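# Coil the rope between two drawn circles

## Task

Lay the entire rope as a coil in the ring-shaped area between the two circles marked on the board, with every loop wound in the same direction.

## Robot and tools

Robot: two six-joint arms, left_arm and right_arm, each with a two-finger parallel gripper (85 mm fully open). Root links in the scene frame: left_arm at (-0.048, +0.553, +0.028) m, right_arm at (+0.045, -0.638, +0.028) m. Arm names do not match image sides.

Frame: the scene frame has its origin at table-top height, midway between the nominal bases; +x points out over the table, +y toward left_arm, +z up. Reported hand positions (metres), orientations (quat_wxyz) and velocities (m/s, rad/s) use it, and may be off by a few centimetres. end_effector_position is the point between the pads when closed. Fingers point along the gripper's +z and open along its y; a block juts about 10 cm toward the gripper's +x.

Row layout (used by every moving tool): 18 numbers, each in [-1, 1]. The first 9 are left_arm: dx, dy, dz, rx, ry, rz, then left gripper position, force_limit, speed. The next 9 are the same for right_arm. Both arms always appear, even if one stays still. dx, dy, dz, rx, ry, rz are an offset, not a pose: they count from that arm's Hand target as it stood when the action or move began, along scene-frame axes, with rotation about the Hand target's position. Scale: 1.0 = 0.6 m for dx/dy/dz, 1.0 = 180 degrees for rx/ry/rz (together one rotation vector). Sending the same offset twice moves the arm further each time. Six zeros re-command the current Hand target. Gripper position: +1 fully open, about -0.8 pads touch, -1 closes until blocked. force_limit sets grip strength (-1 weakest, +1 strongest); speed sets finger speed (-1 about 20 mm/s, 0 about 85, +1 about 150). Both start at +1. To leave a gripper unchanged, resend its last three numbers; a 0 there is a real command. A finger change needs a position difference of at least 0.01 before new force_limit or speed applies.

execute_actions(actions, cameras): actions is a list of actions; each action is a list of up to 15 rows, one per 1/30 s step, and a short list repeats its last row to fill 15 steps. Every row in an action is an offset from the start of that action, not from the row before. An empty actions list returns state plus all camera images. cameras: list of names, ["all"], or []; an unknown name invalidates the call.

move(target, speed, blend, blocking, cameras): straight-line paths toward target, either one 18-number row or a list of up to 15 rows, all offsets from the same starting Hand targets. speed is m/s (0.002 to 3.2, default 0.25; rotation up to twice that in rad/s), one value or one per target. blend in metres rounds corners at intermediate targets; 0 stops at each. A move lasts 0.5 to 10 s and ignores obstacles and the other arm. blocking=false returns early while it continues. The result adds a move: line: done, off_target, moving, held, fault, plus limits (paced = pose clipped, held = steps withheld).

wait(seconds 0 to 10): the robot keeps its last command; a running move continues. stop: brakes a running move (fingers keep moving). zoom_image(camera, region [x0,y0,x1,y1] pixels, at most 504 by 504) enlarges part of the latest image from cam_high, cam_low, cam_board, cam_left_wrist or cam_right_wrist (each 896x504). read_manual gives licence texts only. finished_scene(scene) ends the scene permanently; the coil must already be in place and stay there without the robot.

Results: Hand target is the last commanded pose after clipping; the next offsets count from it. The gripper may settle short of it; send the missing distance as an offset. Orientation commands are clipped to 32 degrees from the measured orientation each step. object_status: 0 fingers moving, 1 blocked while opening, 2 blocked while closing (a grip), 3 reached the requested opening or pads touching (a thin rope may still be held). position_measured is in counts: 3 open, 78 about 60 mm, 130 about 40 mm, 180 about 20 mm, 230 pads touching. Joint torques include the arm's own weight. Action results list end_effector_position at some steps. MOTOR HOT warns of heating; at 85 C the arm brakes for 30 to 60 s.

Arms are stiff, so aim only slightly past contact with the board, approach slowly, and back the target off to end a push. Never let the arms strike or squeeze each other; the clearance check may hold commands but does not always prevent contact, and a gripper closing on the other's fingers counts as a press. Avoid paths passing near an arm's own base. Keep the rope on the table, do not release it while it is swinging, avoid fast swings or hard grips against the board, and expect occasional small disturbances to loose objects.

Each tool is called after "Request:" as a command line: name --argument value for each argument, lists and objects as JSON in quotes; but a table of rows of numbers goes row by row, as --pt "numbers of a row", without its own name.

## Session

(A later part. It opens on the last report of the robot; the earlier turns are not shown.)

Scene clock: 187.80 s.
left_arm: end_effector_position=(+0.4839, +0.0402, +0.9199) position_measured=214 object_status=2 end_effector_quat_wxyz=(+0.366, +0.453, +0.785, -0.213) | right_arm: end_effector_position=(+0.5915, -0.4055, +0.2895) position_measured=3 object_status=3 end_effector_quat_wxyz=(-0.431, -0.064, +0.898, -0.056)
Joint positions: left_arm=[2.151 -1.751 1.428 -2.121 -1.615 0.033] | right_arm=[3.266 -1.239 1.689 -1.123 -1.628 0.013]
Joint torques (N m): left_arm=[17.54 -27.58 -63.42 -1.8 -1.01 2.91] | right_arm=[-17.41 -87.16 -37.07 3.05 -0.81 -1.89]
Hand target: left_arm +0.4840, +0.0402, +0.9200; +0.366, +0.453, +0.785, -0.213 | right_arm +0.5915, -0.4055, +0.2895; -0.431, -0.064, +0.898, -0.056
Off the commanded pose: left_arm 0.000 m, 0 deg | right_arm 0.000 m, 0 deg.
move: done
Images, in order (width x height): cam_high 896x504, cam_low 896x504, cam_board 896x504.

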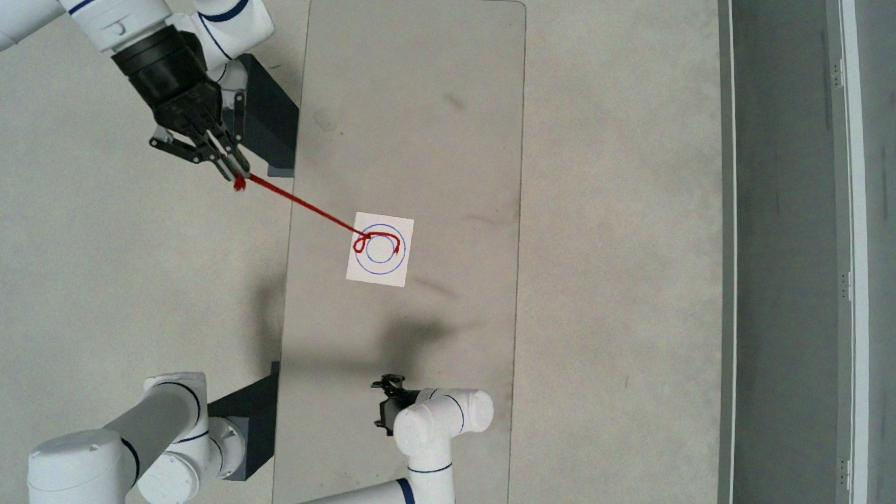

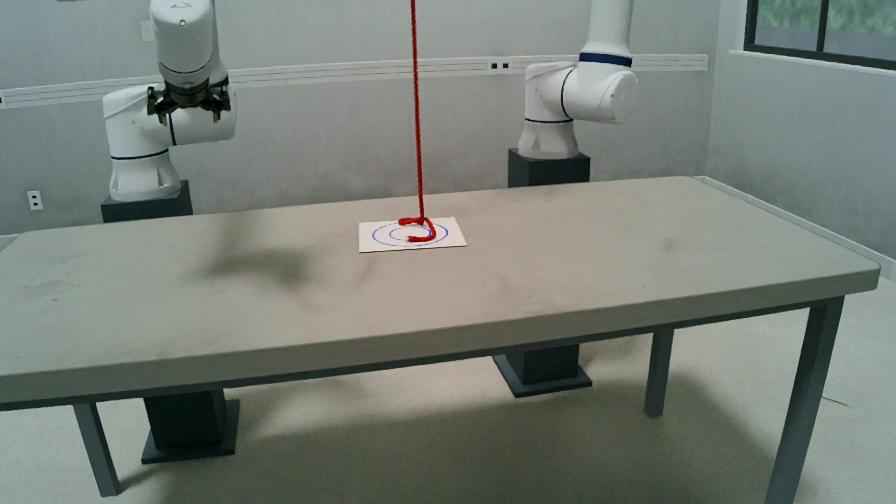

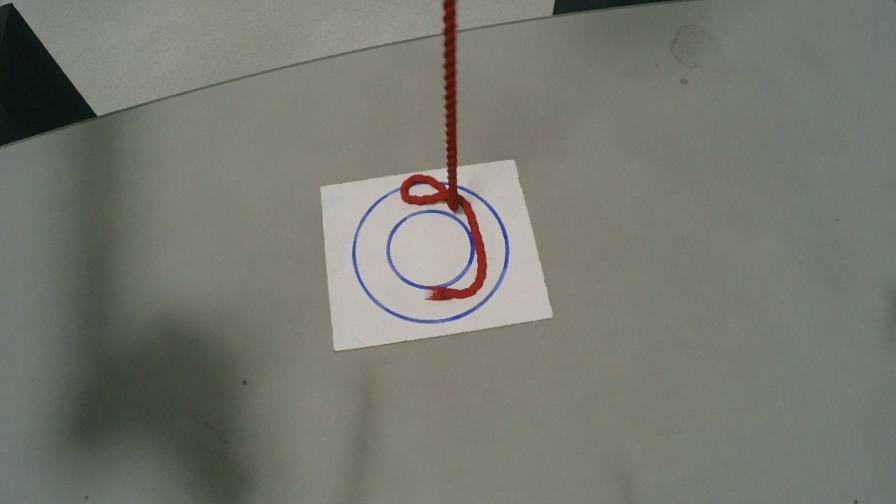

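Request:
move --pt "0 0 0.15 0 0 0 -1 -0.7 -0.4 0 0 0 0 0 0 1 1 1" --speed 0.08 --cameras '["cam_board","cam_low"]'

Request:
zoom_image --camera "cam_board" --region '[320, 140, 560, 360]'

Scene clock: 192.33 s.
left_arm: end_effector_position=(+0.4840, +0.0402, +1.0099) position_measured=214 object_status=2 end_effector_quat_wxyz=(+0.366, +0.453, +0.785, -0.213) | right_arm: end_effector_position=(+0.5915, -0.4055, +0.2895) position_measured=3 object_status=3 end_effector_quat_wxyz=(-0.431, -0.064, +0.898, -0.056)
Joint positions: left_arm=[2.151 -1.691 1.207 -1.96 -1.615 0.033] | right_arm=[3.266 -1.239 1.689 -1.123 -1.628 0.013]
Joint torques (N m): left_arm=[0.78 -30.04 -59.63 -1.83 -0.89 0.58] | right_arm=[-16.5 -87.93 -37.11 3.12 -1.01 -1.83]
Hand target: left_arm +0.4840, +0.0402, +1.0100; +0.366, +0.453, +0.785, -0.213 | right_arm +0.5915, -0.4055, +0.2895; -0.431, -0.064, +0.898, -0.056
Off the commanded pose: left_arm 0.000 m, 0 deg | right_arm 0.000 m, 0 deg.
move: done
Images, in order (width x height): cam_low 896x504, cam_board 896x504.

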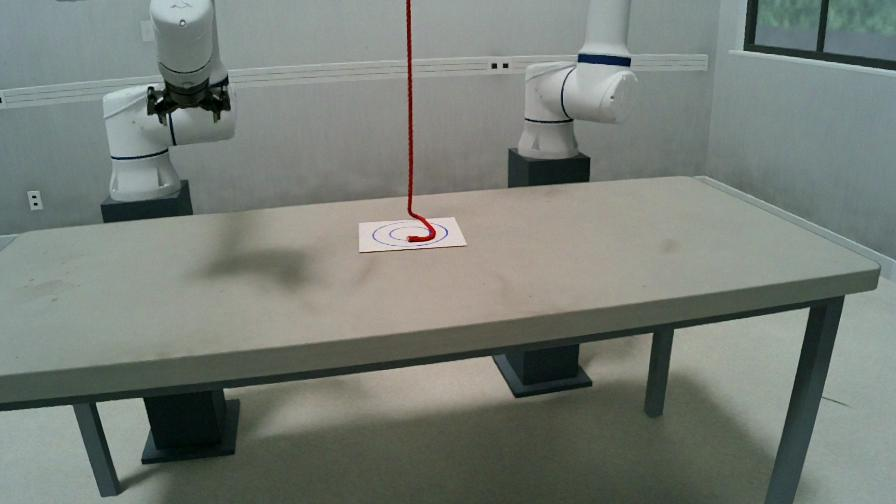

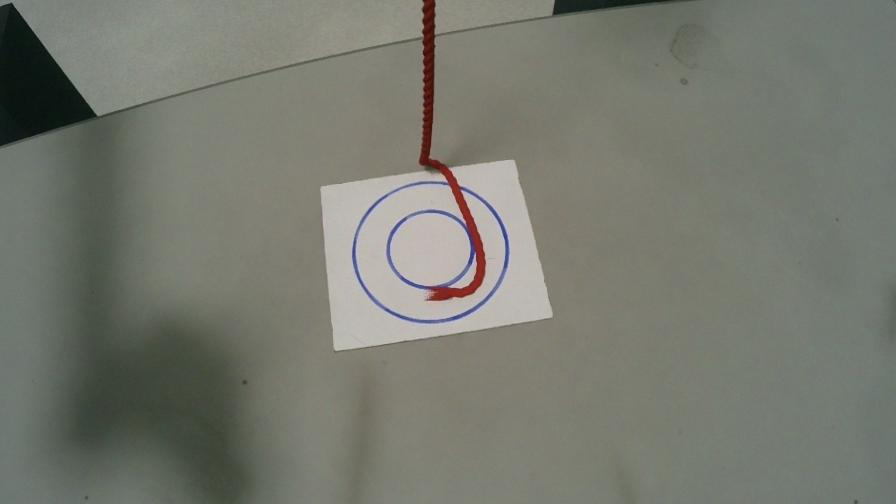

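Scaled by 2.100 from the camera's 896x504 image, which has a finer 1280x720 frame.

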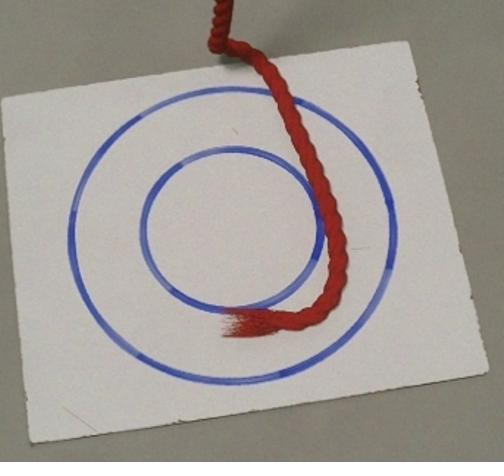

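Request:
wait --seconds 0.5 --cameras '["cam_board","cam_low","cam_high"]'

Scene clock: 195.13 s.
left_arm: end_effector_position=(+0.4840, +0.0402, +1.0100) position_measured=214 object_status=2 end_effector_quat_wxyz=(+0.366, +0.453, +0.785, -0.213) | right_arm: end_effector_position=(+0.5915, -0.4055, +0.2895) position_measured=3 object_status=3 end_effector_quat_wxyz=(-0.431, -0.064, +0.898, -0.056)
Joint positions: left_arm=[2.151 -1.691 1.207 -1.96 -1.615 0.033] | right_arm=[3.266 -1.239 1.689 -1.123 -1.628 0.013]
Joint torques (N m): left_arm=[15.97 -29.36 -61.21 -1.87 -1.1 2.86] | right_arm=[-15.15 -87.23 -37.19 2.9 -0.84 -1.92]
Hand target: left_arm +0.4840, +0.0402, +1.0100; +0.366, +0.453, +0.785, -0.213 | right_arm +0.5915, -0.4055, +0.2895; -0.431, -0.064, +0.898, -0.056
Tool commands: left_gripper/position=-1.0 left_gripper/force_limit=-0.7 left_gripper/speed=-0.4 right_gripper/position=+1.0 right_gripper/force_limit=+1.0 right_gripper/speed=+1.0
Off the commanded pose: left_arm 0.000 m, 0 deg | right_arm 0.000 m, 0 deg.
wait: 0.50 s; at rest from the start
Images, in order (width x height): cam_high 896x504, cam_low 896x504, cam_board 896x504.

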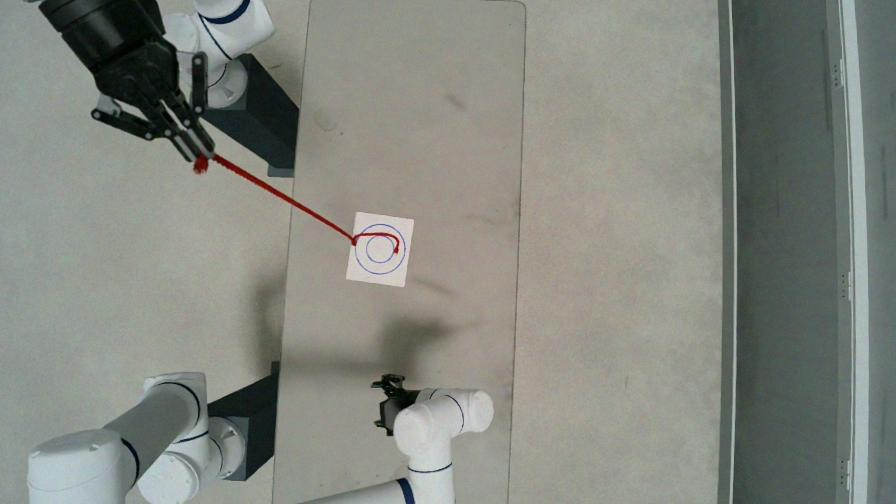

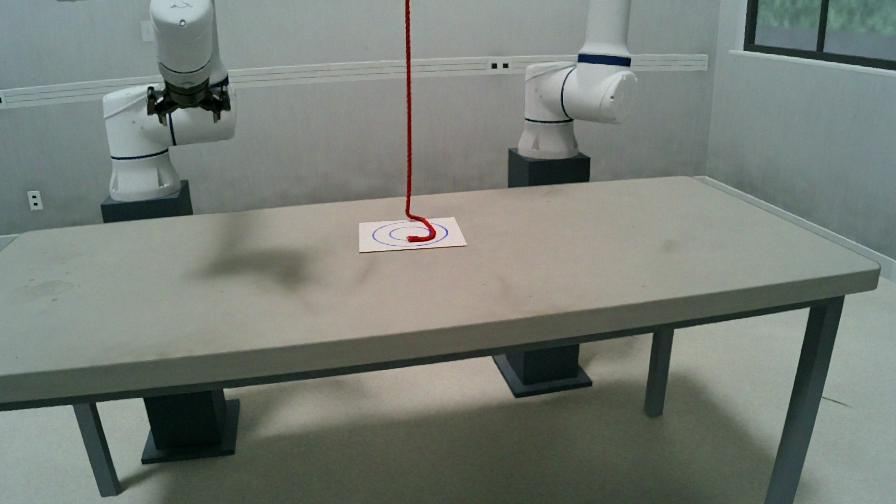

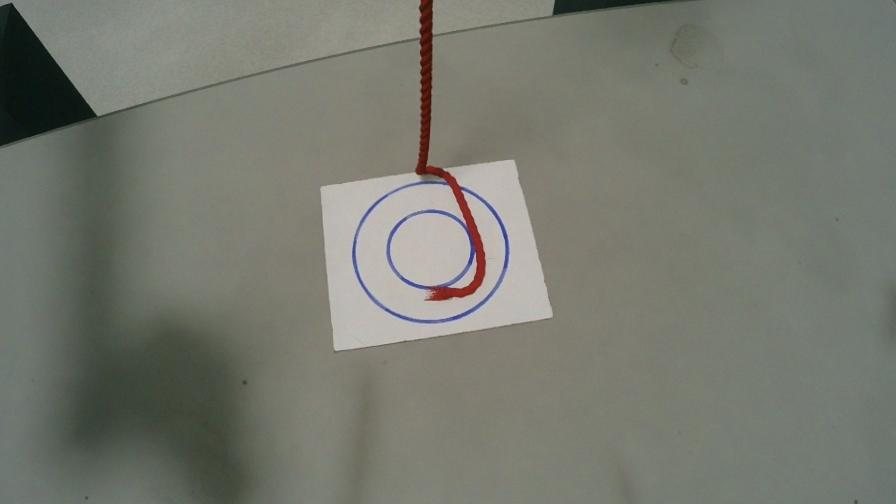

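Request:
zoom_image --camera "cam_low" --region '[340, 0, 480, 260]'

Request:
zoom_image --camera "cam_board" --region '[340, 0, 560, 340]'

Scaled by 1.938 from the camera's 896x504 image, which has a finer 1280x720 frame.

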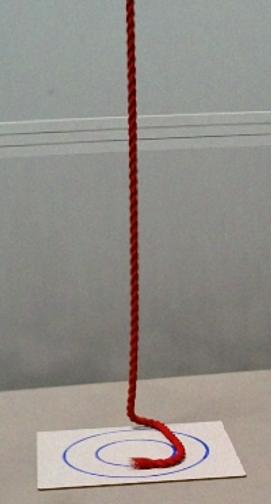

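Scaled by 1.482 from the camera's 896x504 image, which has a finer 1280x720 frame.

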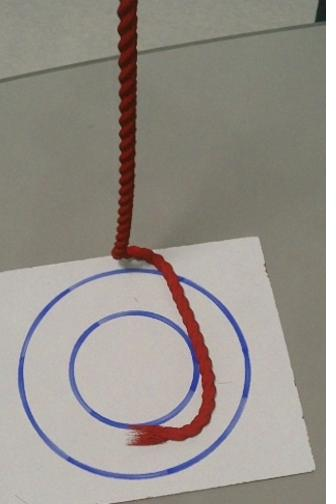

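Request:
move --pt "-0.0395 -0.0757 -0.0792 0 0 0 -1 -0.7 -0.4 0 0 0 0 0 0 1 1 1" --pt "0.0122 -0.1533 -0.1583 0 0 0 -1 -0.7 -0.4 0 0 0 0 0 0 1 1 1" --pt "0.1052 -0.1688 -0.2375 0 0 0 -1 -0.7 -0.4 0 0 0 0 0 0 1 1 1" --speed 0.08 --blend '[0.02,0.02,0]' --cameras '["cam_board","cam_low","cam_high"]'

Request:
zoom_image --camera "cam_board" --region '[300, 60, 580, 360]'

Scene clock: 238.27 s.
left_arm: end_effector_position=(+0.5469, -0.0610, +0.8677) position_measured=214 object_status=2 end_effector_quat_wxyz=(+0.366, +0.453, +0.785, -0.213) end_effector_velocity=(+0.001, -0.001, -0.002) end_effector_angular_velocity=(-0.001, -0.001, +0.000) | right_arm: end_effector_position=(+0.5915, -0.4055, +0.2895) position_measured=3 object_status=3 end_effector_quat_wxyz=(-0.431, -0.064, +0.898, -0.056)
Joint positions: left_arm=[2.147 -1.585 1.374 -2.235 -1.612 0.031] | right_arm=[3.266 -1.239 1.689 -1.123 -1.628 0.013]
Joint velocities: left_arm=[0.001 0.002 0.002 -0.005 -0.001 0] | right_arm=[within noise]
Joint torques (N m): left_arm=[17.53 -47.94 -43.31 -7.1 -1.23 2.93] | right_arm=[-16.99 -87.41 -37.17 3.01 -0.78 -1.93]
Hand target: left_arm +0.5471, -0.0611, +0.8675; +0.366, +0.453, +0.785, -0.213 | right_arm +0.5915, -0.4055, +0.2895; -0.431, -0.064, +0.898, -0.056
Off the commanded pose: left_arm 0.000 m, 0 deg | right_arm 0.000 m, 0 deg.
move: done
Images, in order (width x height): cam_high 896x504, cam_low 896x504, cam_board 896x504.

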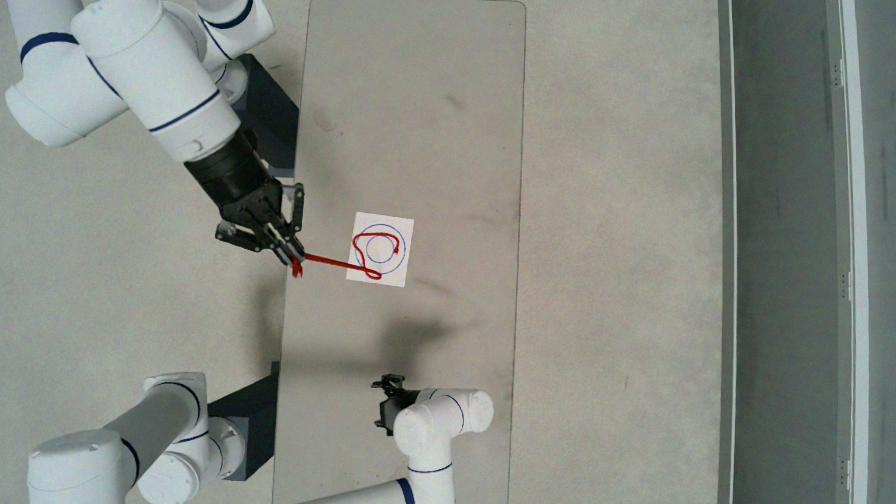

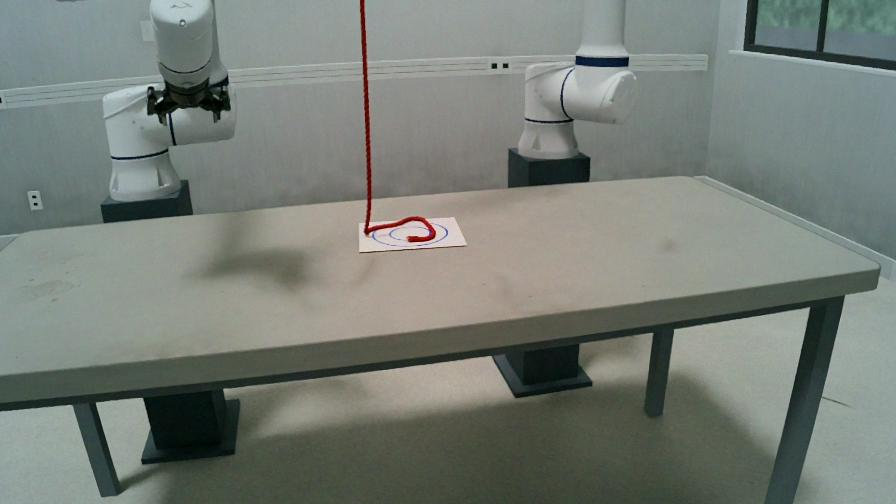

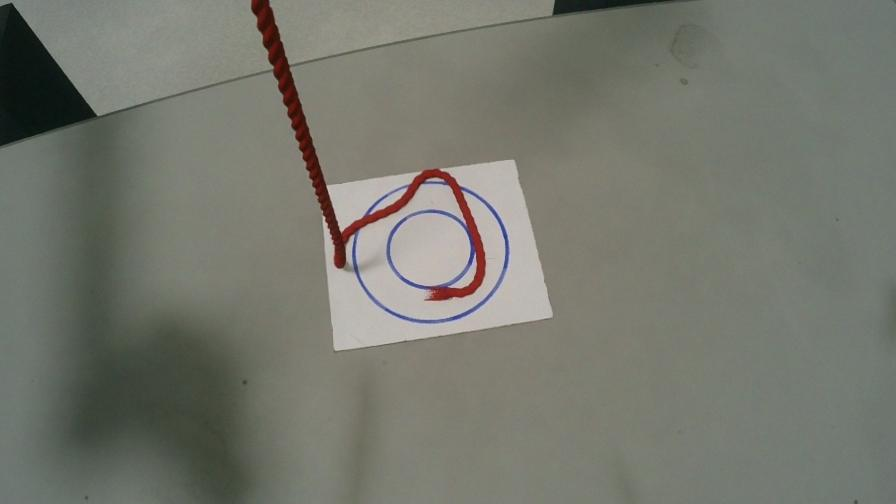

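Scaled by 1.680 from the camera's 896x504 image, which has a finer 1280x720 frame.

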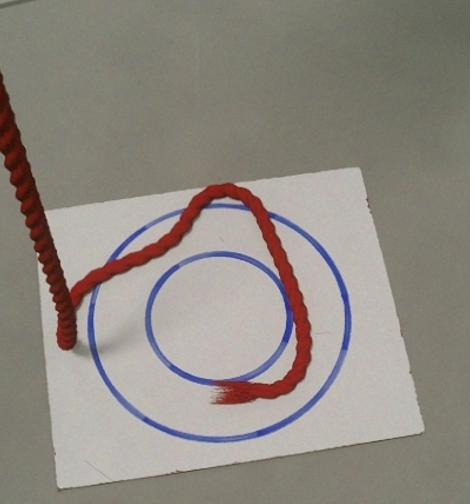

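Request:
move --pt "-0.075 0.04 0.11 0 0 0 -1 -0.7 -0.4 0 0 0 0 0 0 1 1 1" --pt "-0.0727 0.2068 0.2375 0 0 0 -1 -0.7 -0.4 0 0 0 0 0 0 1 1 1" --speed 0.1 --blend '[0.02,0]' --cameras '["cam_board","cam_low","cam_high"]'

Request:
zoom_image --camera "cam_board" --region '[300, 60, 580, 360]'

Scene clock: 253.43 s.
left_arm: end_effector_position=(+0.5035, +0.0629, +1.0099) position_measured=214 object_status=2 end_effector_quat_wxyz=(+0.366, +0.453, +0.785, -0.213) | right_arm: end_effector_position=(+0.5915, -0.4055, +0.2895) position_measured=3 object_status=3 end_effector_quat_wxyz=(-0.431, -0.064, +0.898, -0.056)
Joint positions: left_arm=[2.208 -1.687 1.203 -1.958 -1.658 0.07] | right_arm=[3.266 -1.239 1.689 -1.123 -1.628 0.013]
Joint torques (N m): left_arm=[18.32 -55.5 -60.65 -1.85 -1.51 2.96] | right_arm=[-17.46 -86.51 -37.34 2.82 -0.91 -1.88]
Hand target: left_arm +0.5035, +0.0630, +1.0100; +0.366, +0.453, +0.785, -0.213 | right_arm +0.5915, -0.4055, +0.2895; -0.431, -0.064, +0.898, -0.056
Off the commanded pose: left_arm 0.000 m, 0 deg | right_arm 0.000 m, 0 deg.
move: done
Images, in order (width x height): cam_high 896x504, cam_low 896x504, cam_board 896x504.

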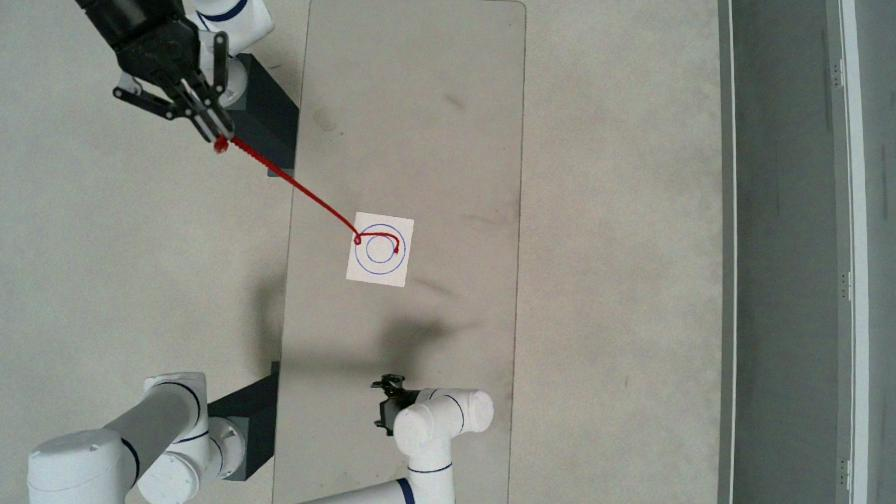

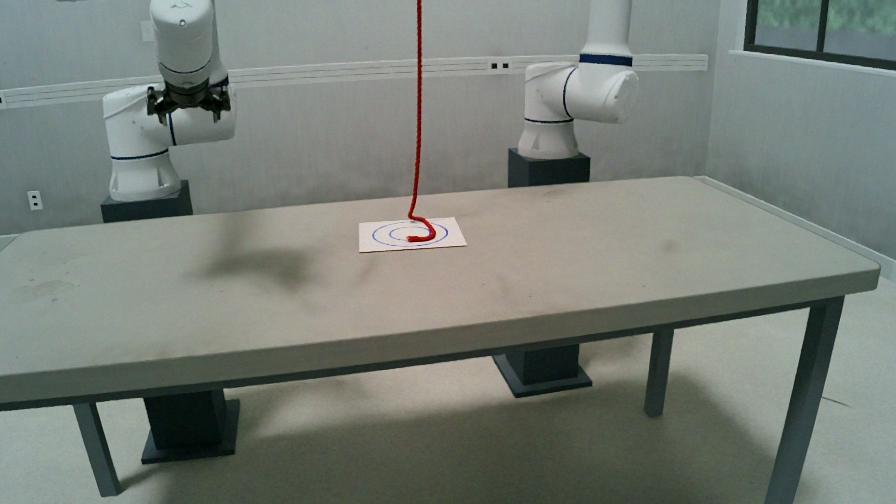

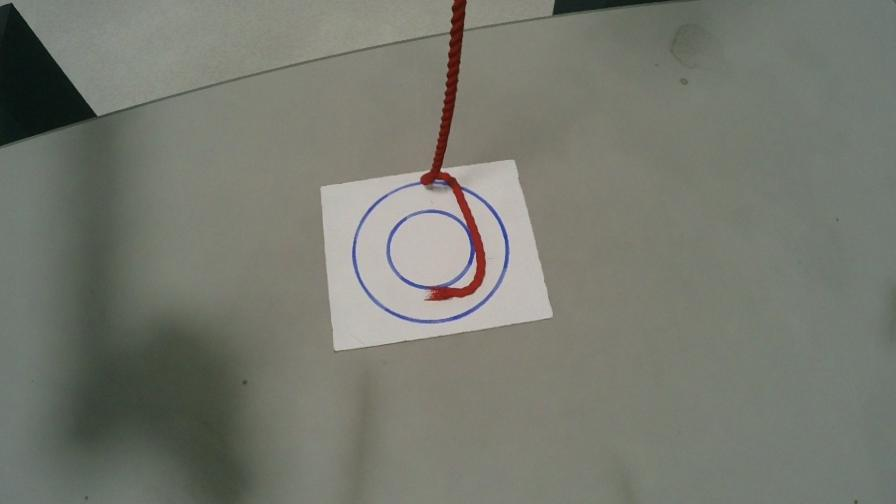

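Scaled by 1.680 from the camera's 896x504 image, which has a finer 1280x720 frame.

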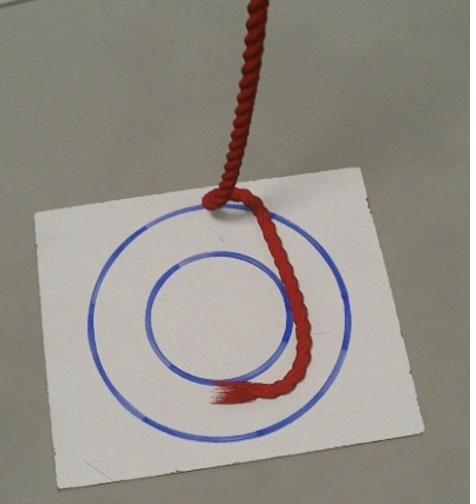

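Request:
move --pt "-0.0058 -0.1158 -0.0792 0 0 0 -1 -0.7 -0.4 0 0 0 0 0 0 1 1 1" --pt "0.0298 -0.143 -0.1583 0 0 0 -1 -0.7 -0.4 0 0 0 0 0 0 1 1 1" --speed 0.07 --blend '[0.02,0]' --cameras '["cam_board","cam_low"]'

Request:
zoom_image --camera "cam_board" --region '[300, 60, 580, 360]'

Scene clock: 281.50 s.
left_arm: end_effector_position=(+0.5213, -0.0227, +0.9151) position_measured=214 object_status=2 end_effector_quat_wxyz=(+0.366, +0.453, +0.785, -0.213) | right_arm: end_effector_position=(+0.5915, -0.4055, +0.2895) position_measured=3 object_status=3 end_effector_quat_wxyz=(-0.431, -0.064, +0.898, -0.056)
Joint positions: left_arm=[2.145 -1.639 1.341 -2.146 -1.611 0.03] | right_arm=[3.266 -1.239 1.689 -1.123 -1.628 0.013]
Joint torques (N m): left_arm=[15.86 -42.56 -42.74 -7.07 -0.52 1.6] | right_arm=[-16.05 -86.08 -37.49 2.9 -0.86 -1.81]
Hand target: left_arm +0.5214, -0.0228, +0.9150; +0.366, +0.453, +0.785, -0.213 | right_arm +0.5915, -0.4055, +0.2895; -0.431, -0.064, +0.898, -0.056
Off the commanded pose: left_arm 0.000 m, 0 deg | right_arm 0.000 m, 0 deg.
move: done
Images, in order (width x height): cam_low 896x504, cam_board 896x504.

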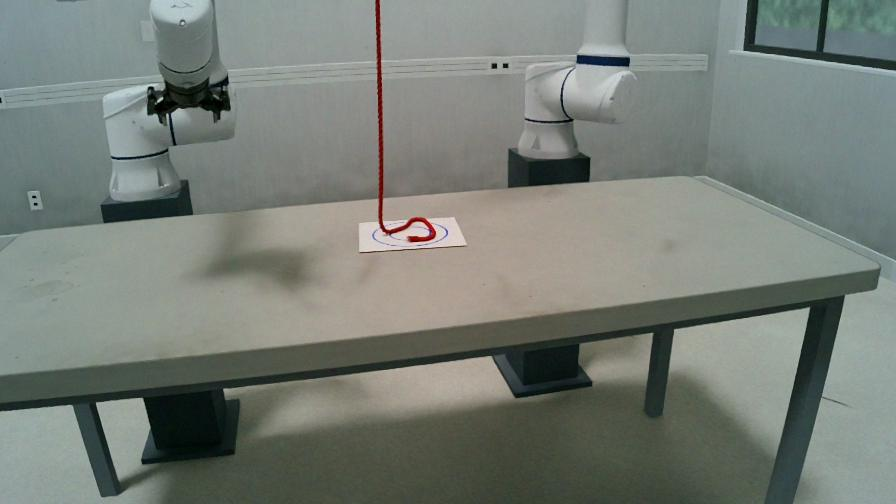

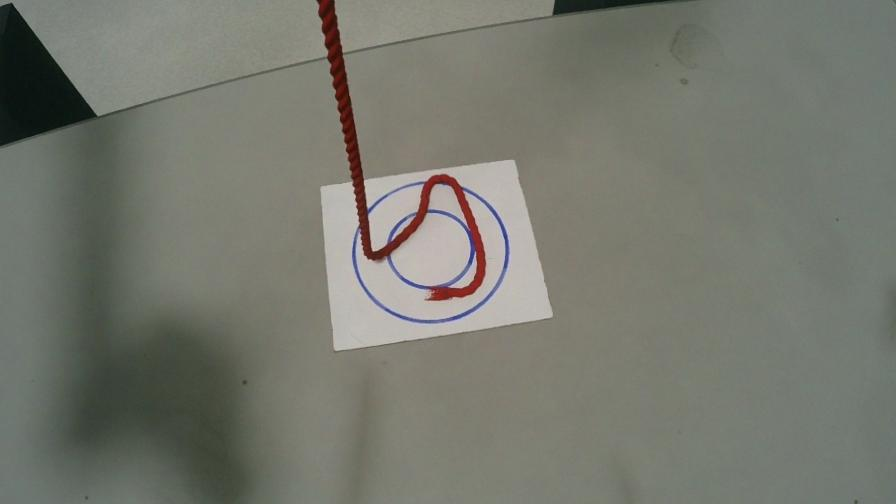

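Scaled by 1.680 from the camera's 896x504 image, which has a finer 1280x720 frame.

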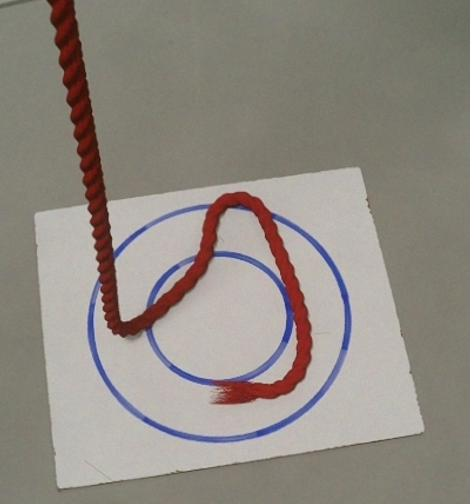

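Request:
move --pt "-0.0457 0.038 0.075 0 0 0 -1 -0.7 -0.4 0 0 0 0 0 0 1 1 1" --pt "-0.0117 0.1137 0.15 0 0 0 -1 -0.7 -0.4 0 0 0 0 0 0 1 1 1" --pt "-0.0397 0.088 0.0833 0 0 0 -1 -0.7 -0.4 0 0 0 0 0 0 1 1 1" --pt "-0.046 0.04 0.0042 0 0 0 -1 -0.7 -0.4 0 0 0 0 0 0 1 1 1" --pt "-0.0165 0.0015 -0.075 0 0 0 -1 -0.7 -0.4 0 0 0 0 0 0 1 1 1" --speed '[0.1,0.1,0.05,0.05,0.05]' --blend '[0.02,0,0.012,0.012,0]' --cameras '["cam_board","cam_low"]'

Request:
zoom_image --camera "cam_board" --region '[300, 60, 580, 360]'

Scene clock: 350.03 s.
left_arm: end_effector_position=(+0.5114, -0.0218, +0.8702) position_measured=214 object_status=2 end_effector_quat_wxyz=(+0.366, +0.453, +0.785, -0.213) | right_arm: end_effector_position=(+0.5915, -0.4055, +0.2895) position_measured=3 object_status=3 end_effector_quat_wxyz=(-0.431, -0.064, +0.898, -0.056)
Joint positions: left_arm=[2.132 -1.672 1.452 -2.225 -1.6 0.021] | right_arm=[3.266 -1.239 1.689 -1.123 -1.628 0.013]
Joint torques (N m): left_arm=[16.82 -38.22 -42.55 -6.98 -0.46 1.4] | right_arm=[-16.16 -86.27 -37.83 2.66 -0.86 -1.61]
Hand target: left_arm +0.5115, -0.0219, +0.8700; +0.366, +0.453, +0.785, -0.213 | right_arm +0.5915, -0.4055, +0.2895; -0.431, -0.064, +0.898, -0.056
Off the commanded pose: left_arm 0.000 m, 0 deg | right_arm 0.000 m, 0 deg.
move: done
Images, in order (width x height): cam_low 896x504, cam_board 896x504.

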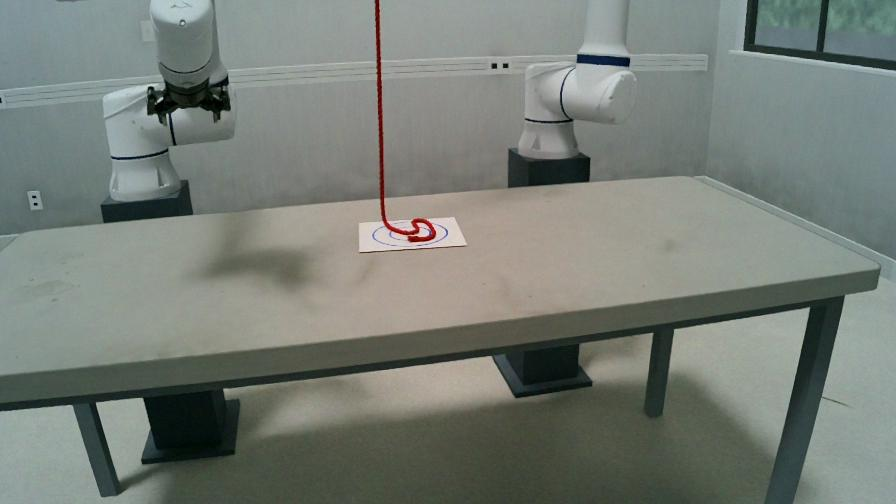

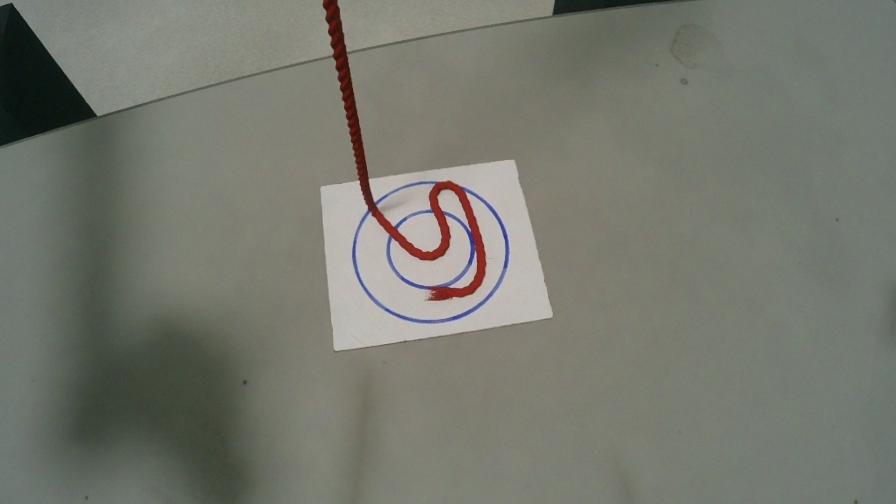

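Scaled by 1.680 from the camera's 896x504 image, which has a finer 1280x720 frame.

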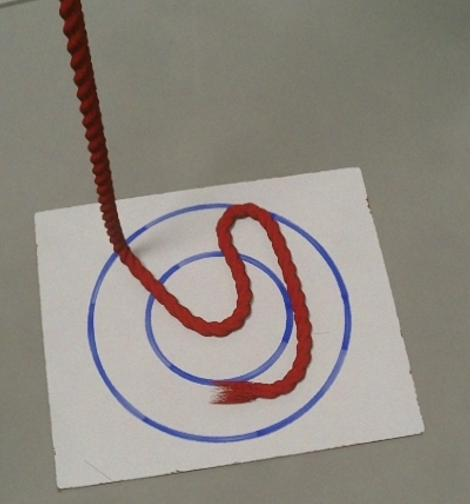

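Request:
move --pt "-0.1525 -0.0968 -0.1167 0 0 0 -1 -0.7 -0.4 0 0 0 0 0 0 1 1 1" --pt "-0.2192 -0.2968 -0.3 0.027 0.0073 -0.0156 -1 -0.7 -0.4 0 0 0 0 0 0 1 1 1" --pt "-0.2858 -0.3302 -0.3667 0.0542 0.0145 -0.0312 -1 -0.7 -0.4 0 0 0 0 0 0 1 1 1" --pt "-0.3358 -0.2635 -0.45 0.0813 0.0218 -0.0467 -1 -0.7 -0.4 0 0 0 0 0 0 1 1 1" --pt "-0.3358 0.0365 -0.7333 0.1356 0.0364 -0.0779 -1 -0.7 -0.4 0 0 0 0 0 0 1 1 1" --speed 0.2 --blend '[0.03,0.03,0.02,0.03,0]' --cameras '["cam_board"]'

Scene clock: 370.23 s.
left_arm: end_effector_position=(+0.3100, -0.0001, +0.4301) position_measured=214 object_status=2 end_effector_quat_wxyz=(+0.189, +0.598, +0.771, -0.111) | right_arm: end_effector_position=(+0.5915, -0.4055, +0.2895) position_measured=3 object_status=3 end_effector_quat_wxyz=(-0.431, -0.064, +0.898, -0.056)
Joint positions: left_arm=[1.856 -1.787 2.128 -2.351 -1.529 0.042] | right_arm=[3.266 -1.239 1.689 -1.123 -1.628 0.013]
Joint torques (N m): left_arm=[16.03 -47.49 -42 -7.32 -1.48 2.84] | right_arm=[-15.95 -85.76 -37.92 2.46 -0.81 -1.74]
Hand target: left_arm +0.3100, +0.0000, +0.4300; +0.189, +0.598, +0.771, -0.111 | right_arm +0.5915, -0.4055, +0.2895; -0.431, -0.064, +0.898, -0.056
Off the commanded pose: left_arm 0.000 m, 0 deg | right_arm 0.000 m, 0 deg.
move: done
Images, in order (width x height): cam_board 896x504.

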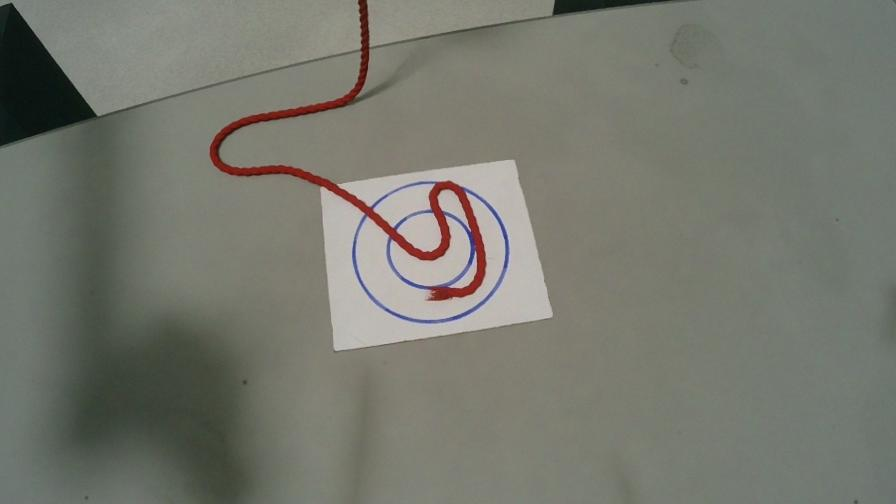

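Request:
move --pt "0 0.25 -0.2333 0.0678 0.0182 -0.039 -1 -0.7 -0.4 0 0 0 0 0 0 1 1 1" --pt "-0.05 0.3 -0.325 0.1085 0.0291 -0.0623 -1 -0.7 -0.4 0 0 0 0 0 0 1 1 1" --pt "-0.0833 0.2 -0.4 0.1356 0.0364 -0.0779 -1 -0.7 -0.4 0 0 0 0 0 0 1 1 1" --pt "-0.0833 0.0333 -0.55 0.1356 0.0364 -0.0779 -1 -0.7 -0.4 0 0 0 0 0 0 1 1 1" --pt "-0.0767 -0.0917 -0.6717 0.1356 0.0364 -0.0779 -1 -0.7 -0.4 0 0 0 0 0 0 1 1 1" --pt "-0.0767 -0.0917 -0.6717 0.1356 0.0364 -0.0779 -0.2 -0.7 -0.2 0 0 0 0 0 0 1 1 1" --pt "-0.0767 -0.0917 -0.5 0.1356 0.0364 -0.0779 -0.2 -0.7 -0.2 0 0 0 0 0 0 1 1 1" --speed '[0.2,0.2,0.2,0.2,0.15,0.1,0.2]' --blend '[0.03,0.02,0.02,0.02,0,0,0]' --cameras '["cam_board","cam_left_wrist"]'

Scene clock: 385.73 s.
left_arm: end_effector_position=(+0.2640, -0.0550, +0.1299) position_measured=154 object_status=3 end_effector_quat_wxyz=(+0.000, +0.706, +0.708, -0.002) | right_arm: end_effector_position=(+0.5915, -0.4055, +0.2895) position_measured=3 object_status=3 end_effector_quat_wxyz=(-0.431, -0.064, +0.898, -0.056)
Joint positions: left_arm=[1.785 -1.332 2.136 -2.376 -1.574 0.21] | right_arm=[3.266 -1.239 1.689 -1.123 -1.628 0.013]
Joint torques (N m): left_arm=[-12.61 -89.26 -49.2 -1.74 0.89 -4.3] | right_arm=[-16.4 -83.61 -38.13 2.6 -0.69 -1.65]
Hand target: left_arm +0.2640, -0.0550, +0.1300; +0.000, +0.706, +0.708, -0.002 | right_arm +0.5915, -0.4055, +0.2895; -0.431, -0.064, +0.898, -0.056
Off the commanded pose: left_arm 0.000 m, 0 deg | right_arm 0.000 m, 0 deg.
move: done
Images, in order (width x height): cam_board 896x504, cam_left_wrist 896x504.

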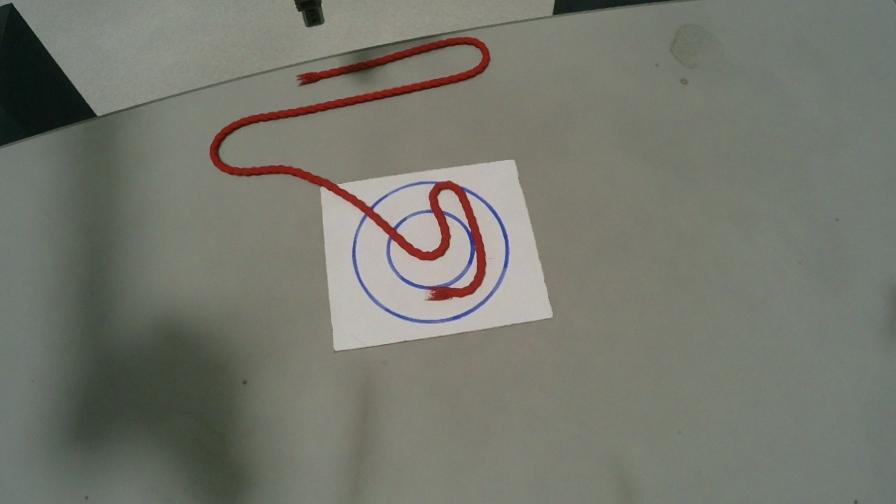

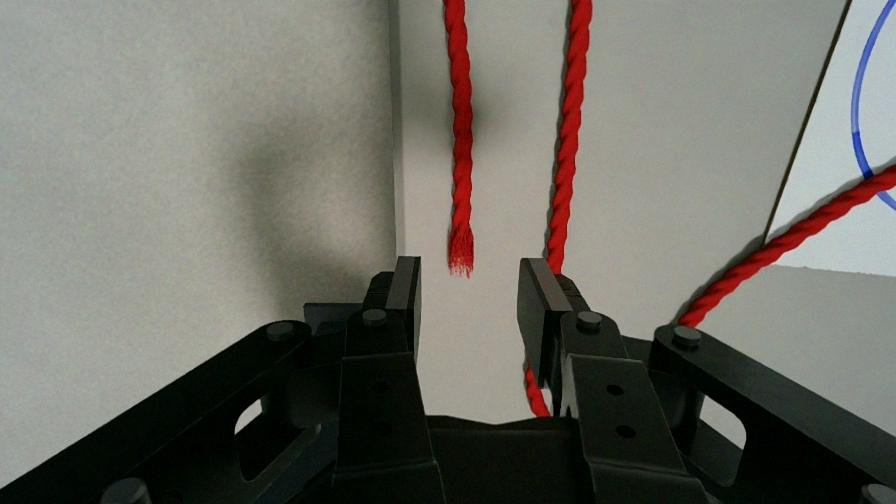

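Request:
move --pt "0.3492 0.1433 -0.0833 0 0 0.4028 -0.2 -0.7 -0.2 0 0 0 0 0 0 1 1 1" --pt "0.3492 0.1433 -0.1725 0 0 0.4028 -0.2 -0.7 -0.2 0 0 0 0 0 0 1 1 1" --pt "0.3492 0.1433 -0.1725 0 0 0.4028 -1 -0.7 -0.3 0 0 0 0 0 0 1 1 1" --pt "0.35 0.1167 -0.1167 0 0 0.25 -1 -0.7 -0.3 0 0 0 0 0 0 1 1 1" --pt "0.3547 0.0808 -0.17 0 0 0.1 -1 -0.7 -0.3 0 0 0 0 0 0 1 1 1" --pt "0.3547 0.0808 -0.17 0 0 0.1 -0.3 -0.7 -0.3 0 0 0 0 0 0 1 1 1" --pt "0.3547 0.0808 -0.0167 0 0 0.1 -0.2 -0.7 -0.2 0 0 0 0 0 0 1 1 1" --speed '[0.35,0.15,0.1,0.25,0.25,0.1,0.25]' --blend '[0.01,0,0,0.015,0,0,0]' --cameras '["cam_board","cam_left_wrist"]'

Scene clock: 399.40 s.
left_arm: end_effector_position=(+0.4768, -0.0065, +0.1200) position_measured=154 object_status=3 end_effector_quat_wxyz=(+0.000, +0.587, +0.810, -0.002) | right_arm: end_effector_position=(+0.5915, -0.4055, +0.2895) position_measured=3 object_status=3 end_effector_quat_wxyz=(-0.431, -0.064, +0.898, -0.056)
Joint positions: left_arm=[2.094 -1.207 1.979 -2.344 -1.574 0.205] | right_arm=[3.266 -1.239 1.689 -1.123 -1.628 0.013]
Joint torques (N m): left_arm=[-11.6 -104.15 -51.81 -1.05 0.33 -2.69] | right_arm=[-15.58 -84.84 -38.59 2.49 -0.86 -1.61]
Hand target: left_arm +0.4768, -0.0065, +0.1200; +0.000, +0.587, +0.810, -0.002 | right_arm +0.5915, -0.4055, +0.2895; -0.431, -0.064, +0.898, -0.056
Off the commanded pose: left_arm 0.000 m, 0 deg | right_arm 0.000 m, 0 deg.
move: done
Images, in order (width x height): cam_board 896x504, cam_left_wrist 896x504.

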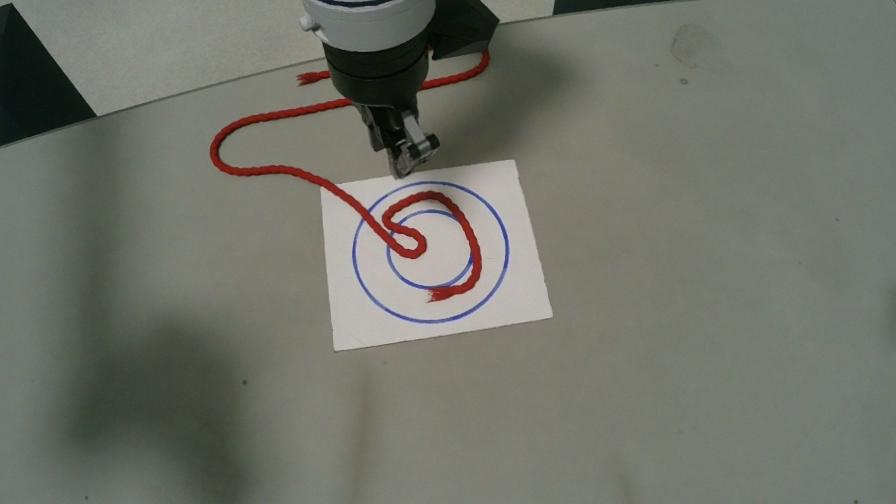

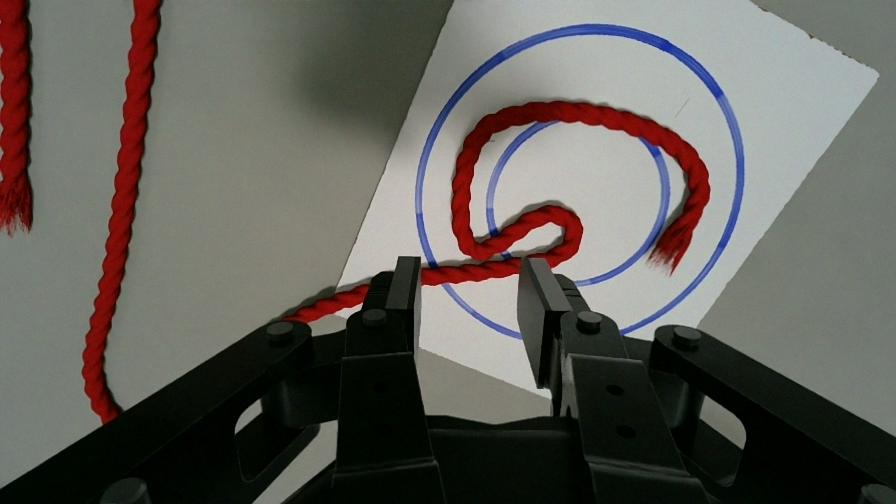

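Request:
move --pt "-0.0172 -0.0708 -0.0833 0 0 -0.461 -0.2 -0.7 -0.2 0 0 0 0 0 0 1 1 1" --pt "-0.0172 -0.0708 -0.1558 0 0 -0.461 -0.2 -0.7 -0.2 0 0 0 0 0 0 1 1 1" --pt "-0.0172 -0.0708 -0.1558 0 0 -0.461 -1 -0.7 -0.3 0 0 0 0 0 0 1 1 1" --pt "-0.003 -0.1058 -0.0667 0 0 -0.267 -1 -0.7 -0.3 0 0 0 0 0 0 1 1 1" --pt "0.0887 -0.1558 -0.0583 0 0 0.122 -1 -0.7 -0.3 0 0 0 0 0 0 1 1 1" --pt "0.197 -0.0892 -0.075 0 0 0.567 -1 -0.7 -0.3 0 0 0 0 0 0 1 1 1" --pt "0.2137 0.0108 -0.1083 0 0 0.844 -1 -0.7 -0.3 0 0 0 0 0 0 1 1 1" --pt "0.1812 0.0572 -0.1533 0 0 0.994 -1 -0.7 -0.3 0 0 0 0 0 0 1 1 1" --speed '[0.5,0.15,0.1,0.5,0.5,0.5,0.5,0.5]' --blend '[0.01,0,0,0.02,0.02,0.02,0.015,0]' --cameras '["cam_board","cam_left_wrist"]'

Scene clock: 440.27 s.
left_arm: end_effector_position=(+0.5856, +0.0277, +0.0282) position_measured=214 object_status=2 end_effector_quat_wxyz=(-0.002, +0.804, -0.595, +0.000) | right_arm: end_effector_position=(+0.5915, -0.4055, +0.2895) position_measured=3 object_status=3 end_effector_quat_wxyz=(-0.431, -0.064, +0.898, -0.056)
Joint positions: left_arm=[2.233 -1.021 1.9 -2.449 -1.568 -2.779] | right_arm=[3.266 -1.239 1.689 -1.123 -1.628 0.013]
Joint torques (N m): left_arm=[-14.74 -8.74 18.75 1.9 1.59 -4.41] | right_arm=[-15.83 -84.18 -38.27 2.45 -0.83 -1.6]
Hand target: left_arm +0.5855, +0.0278, +0.0280; -0.002, +0.804, -0.595, +0.000 | right_arm +0.5915, -0.4055, +0.2895; -0.431, -0.064, +0.898, -0.056
Off the commanded pose: left_arm 0.000 m, 0 deg | right_arm 0.000 m, 0 deg.
move: done
Images, in order (width x height): cam_board 896x504, cam_left_wrist 896x504.

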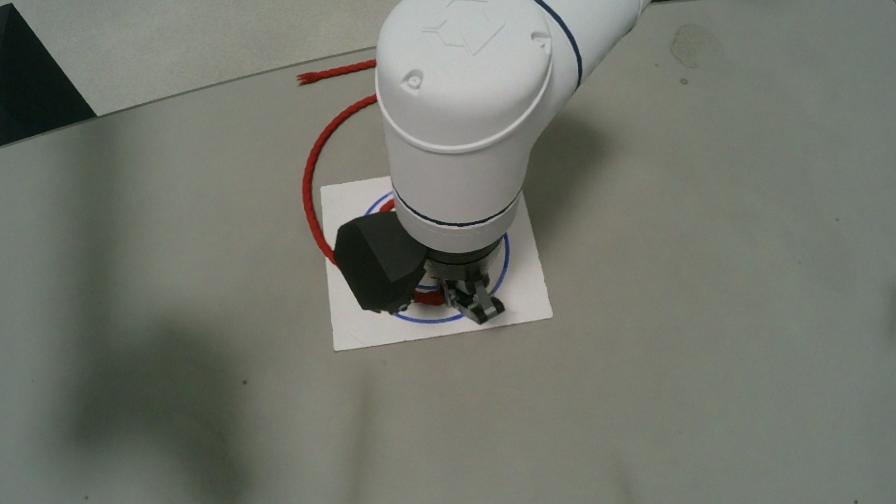

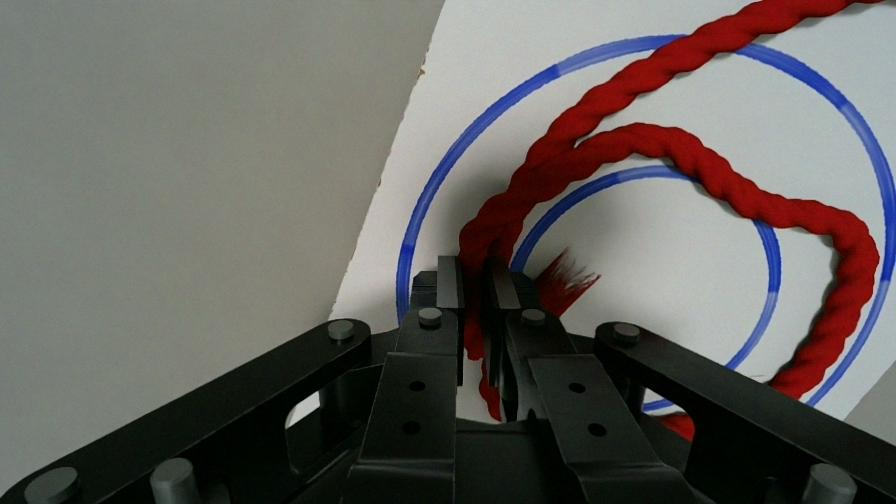

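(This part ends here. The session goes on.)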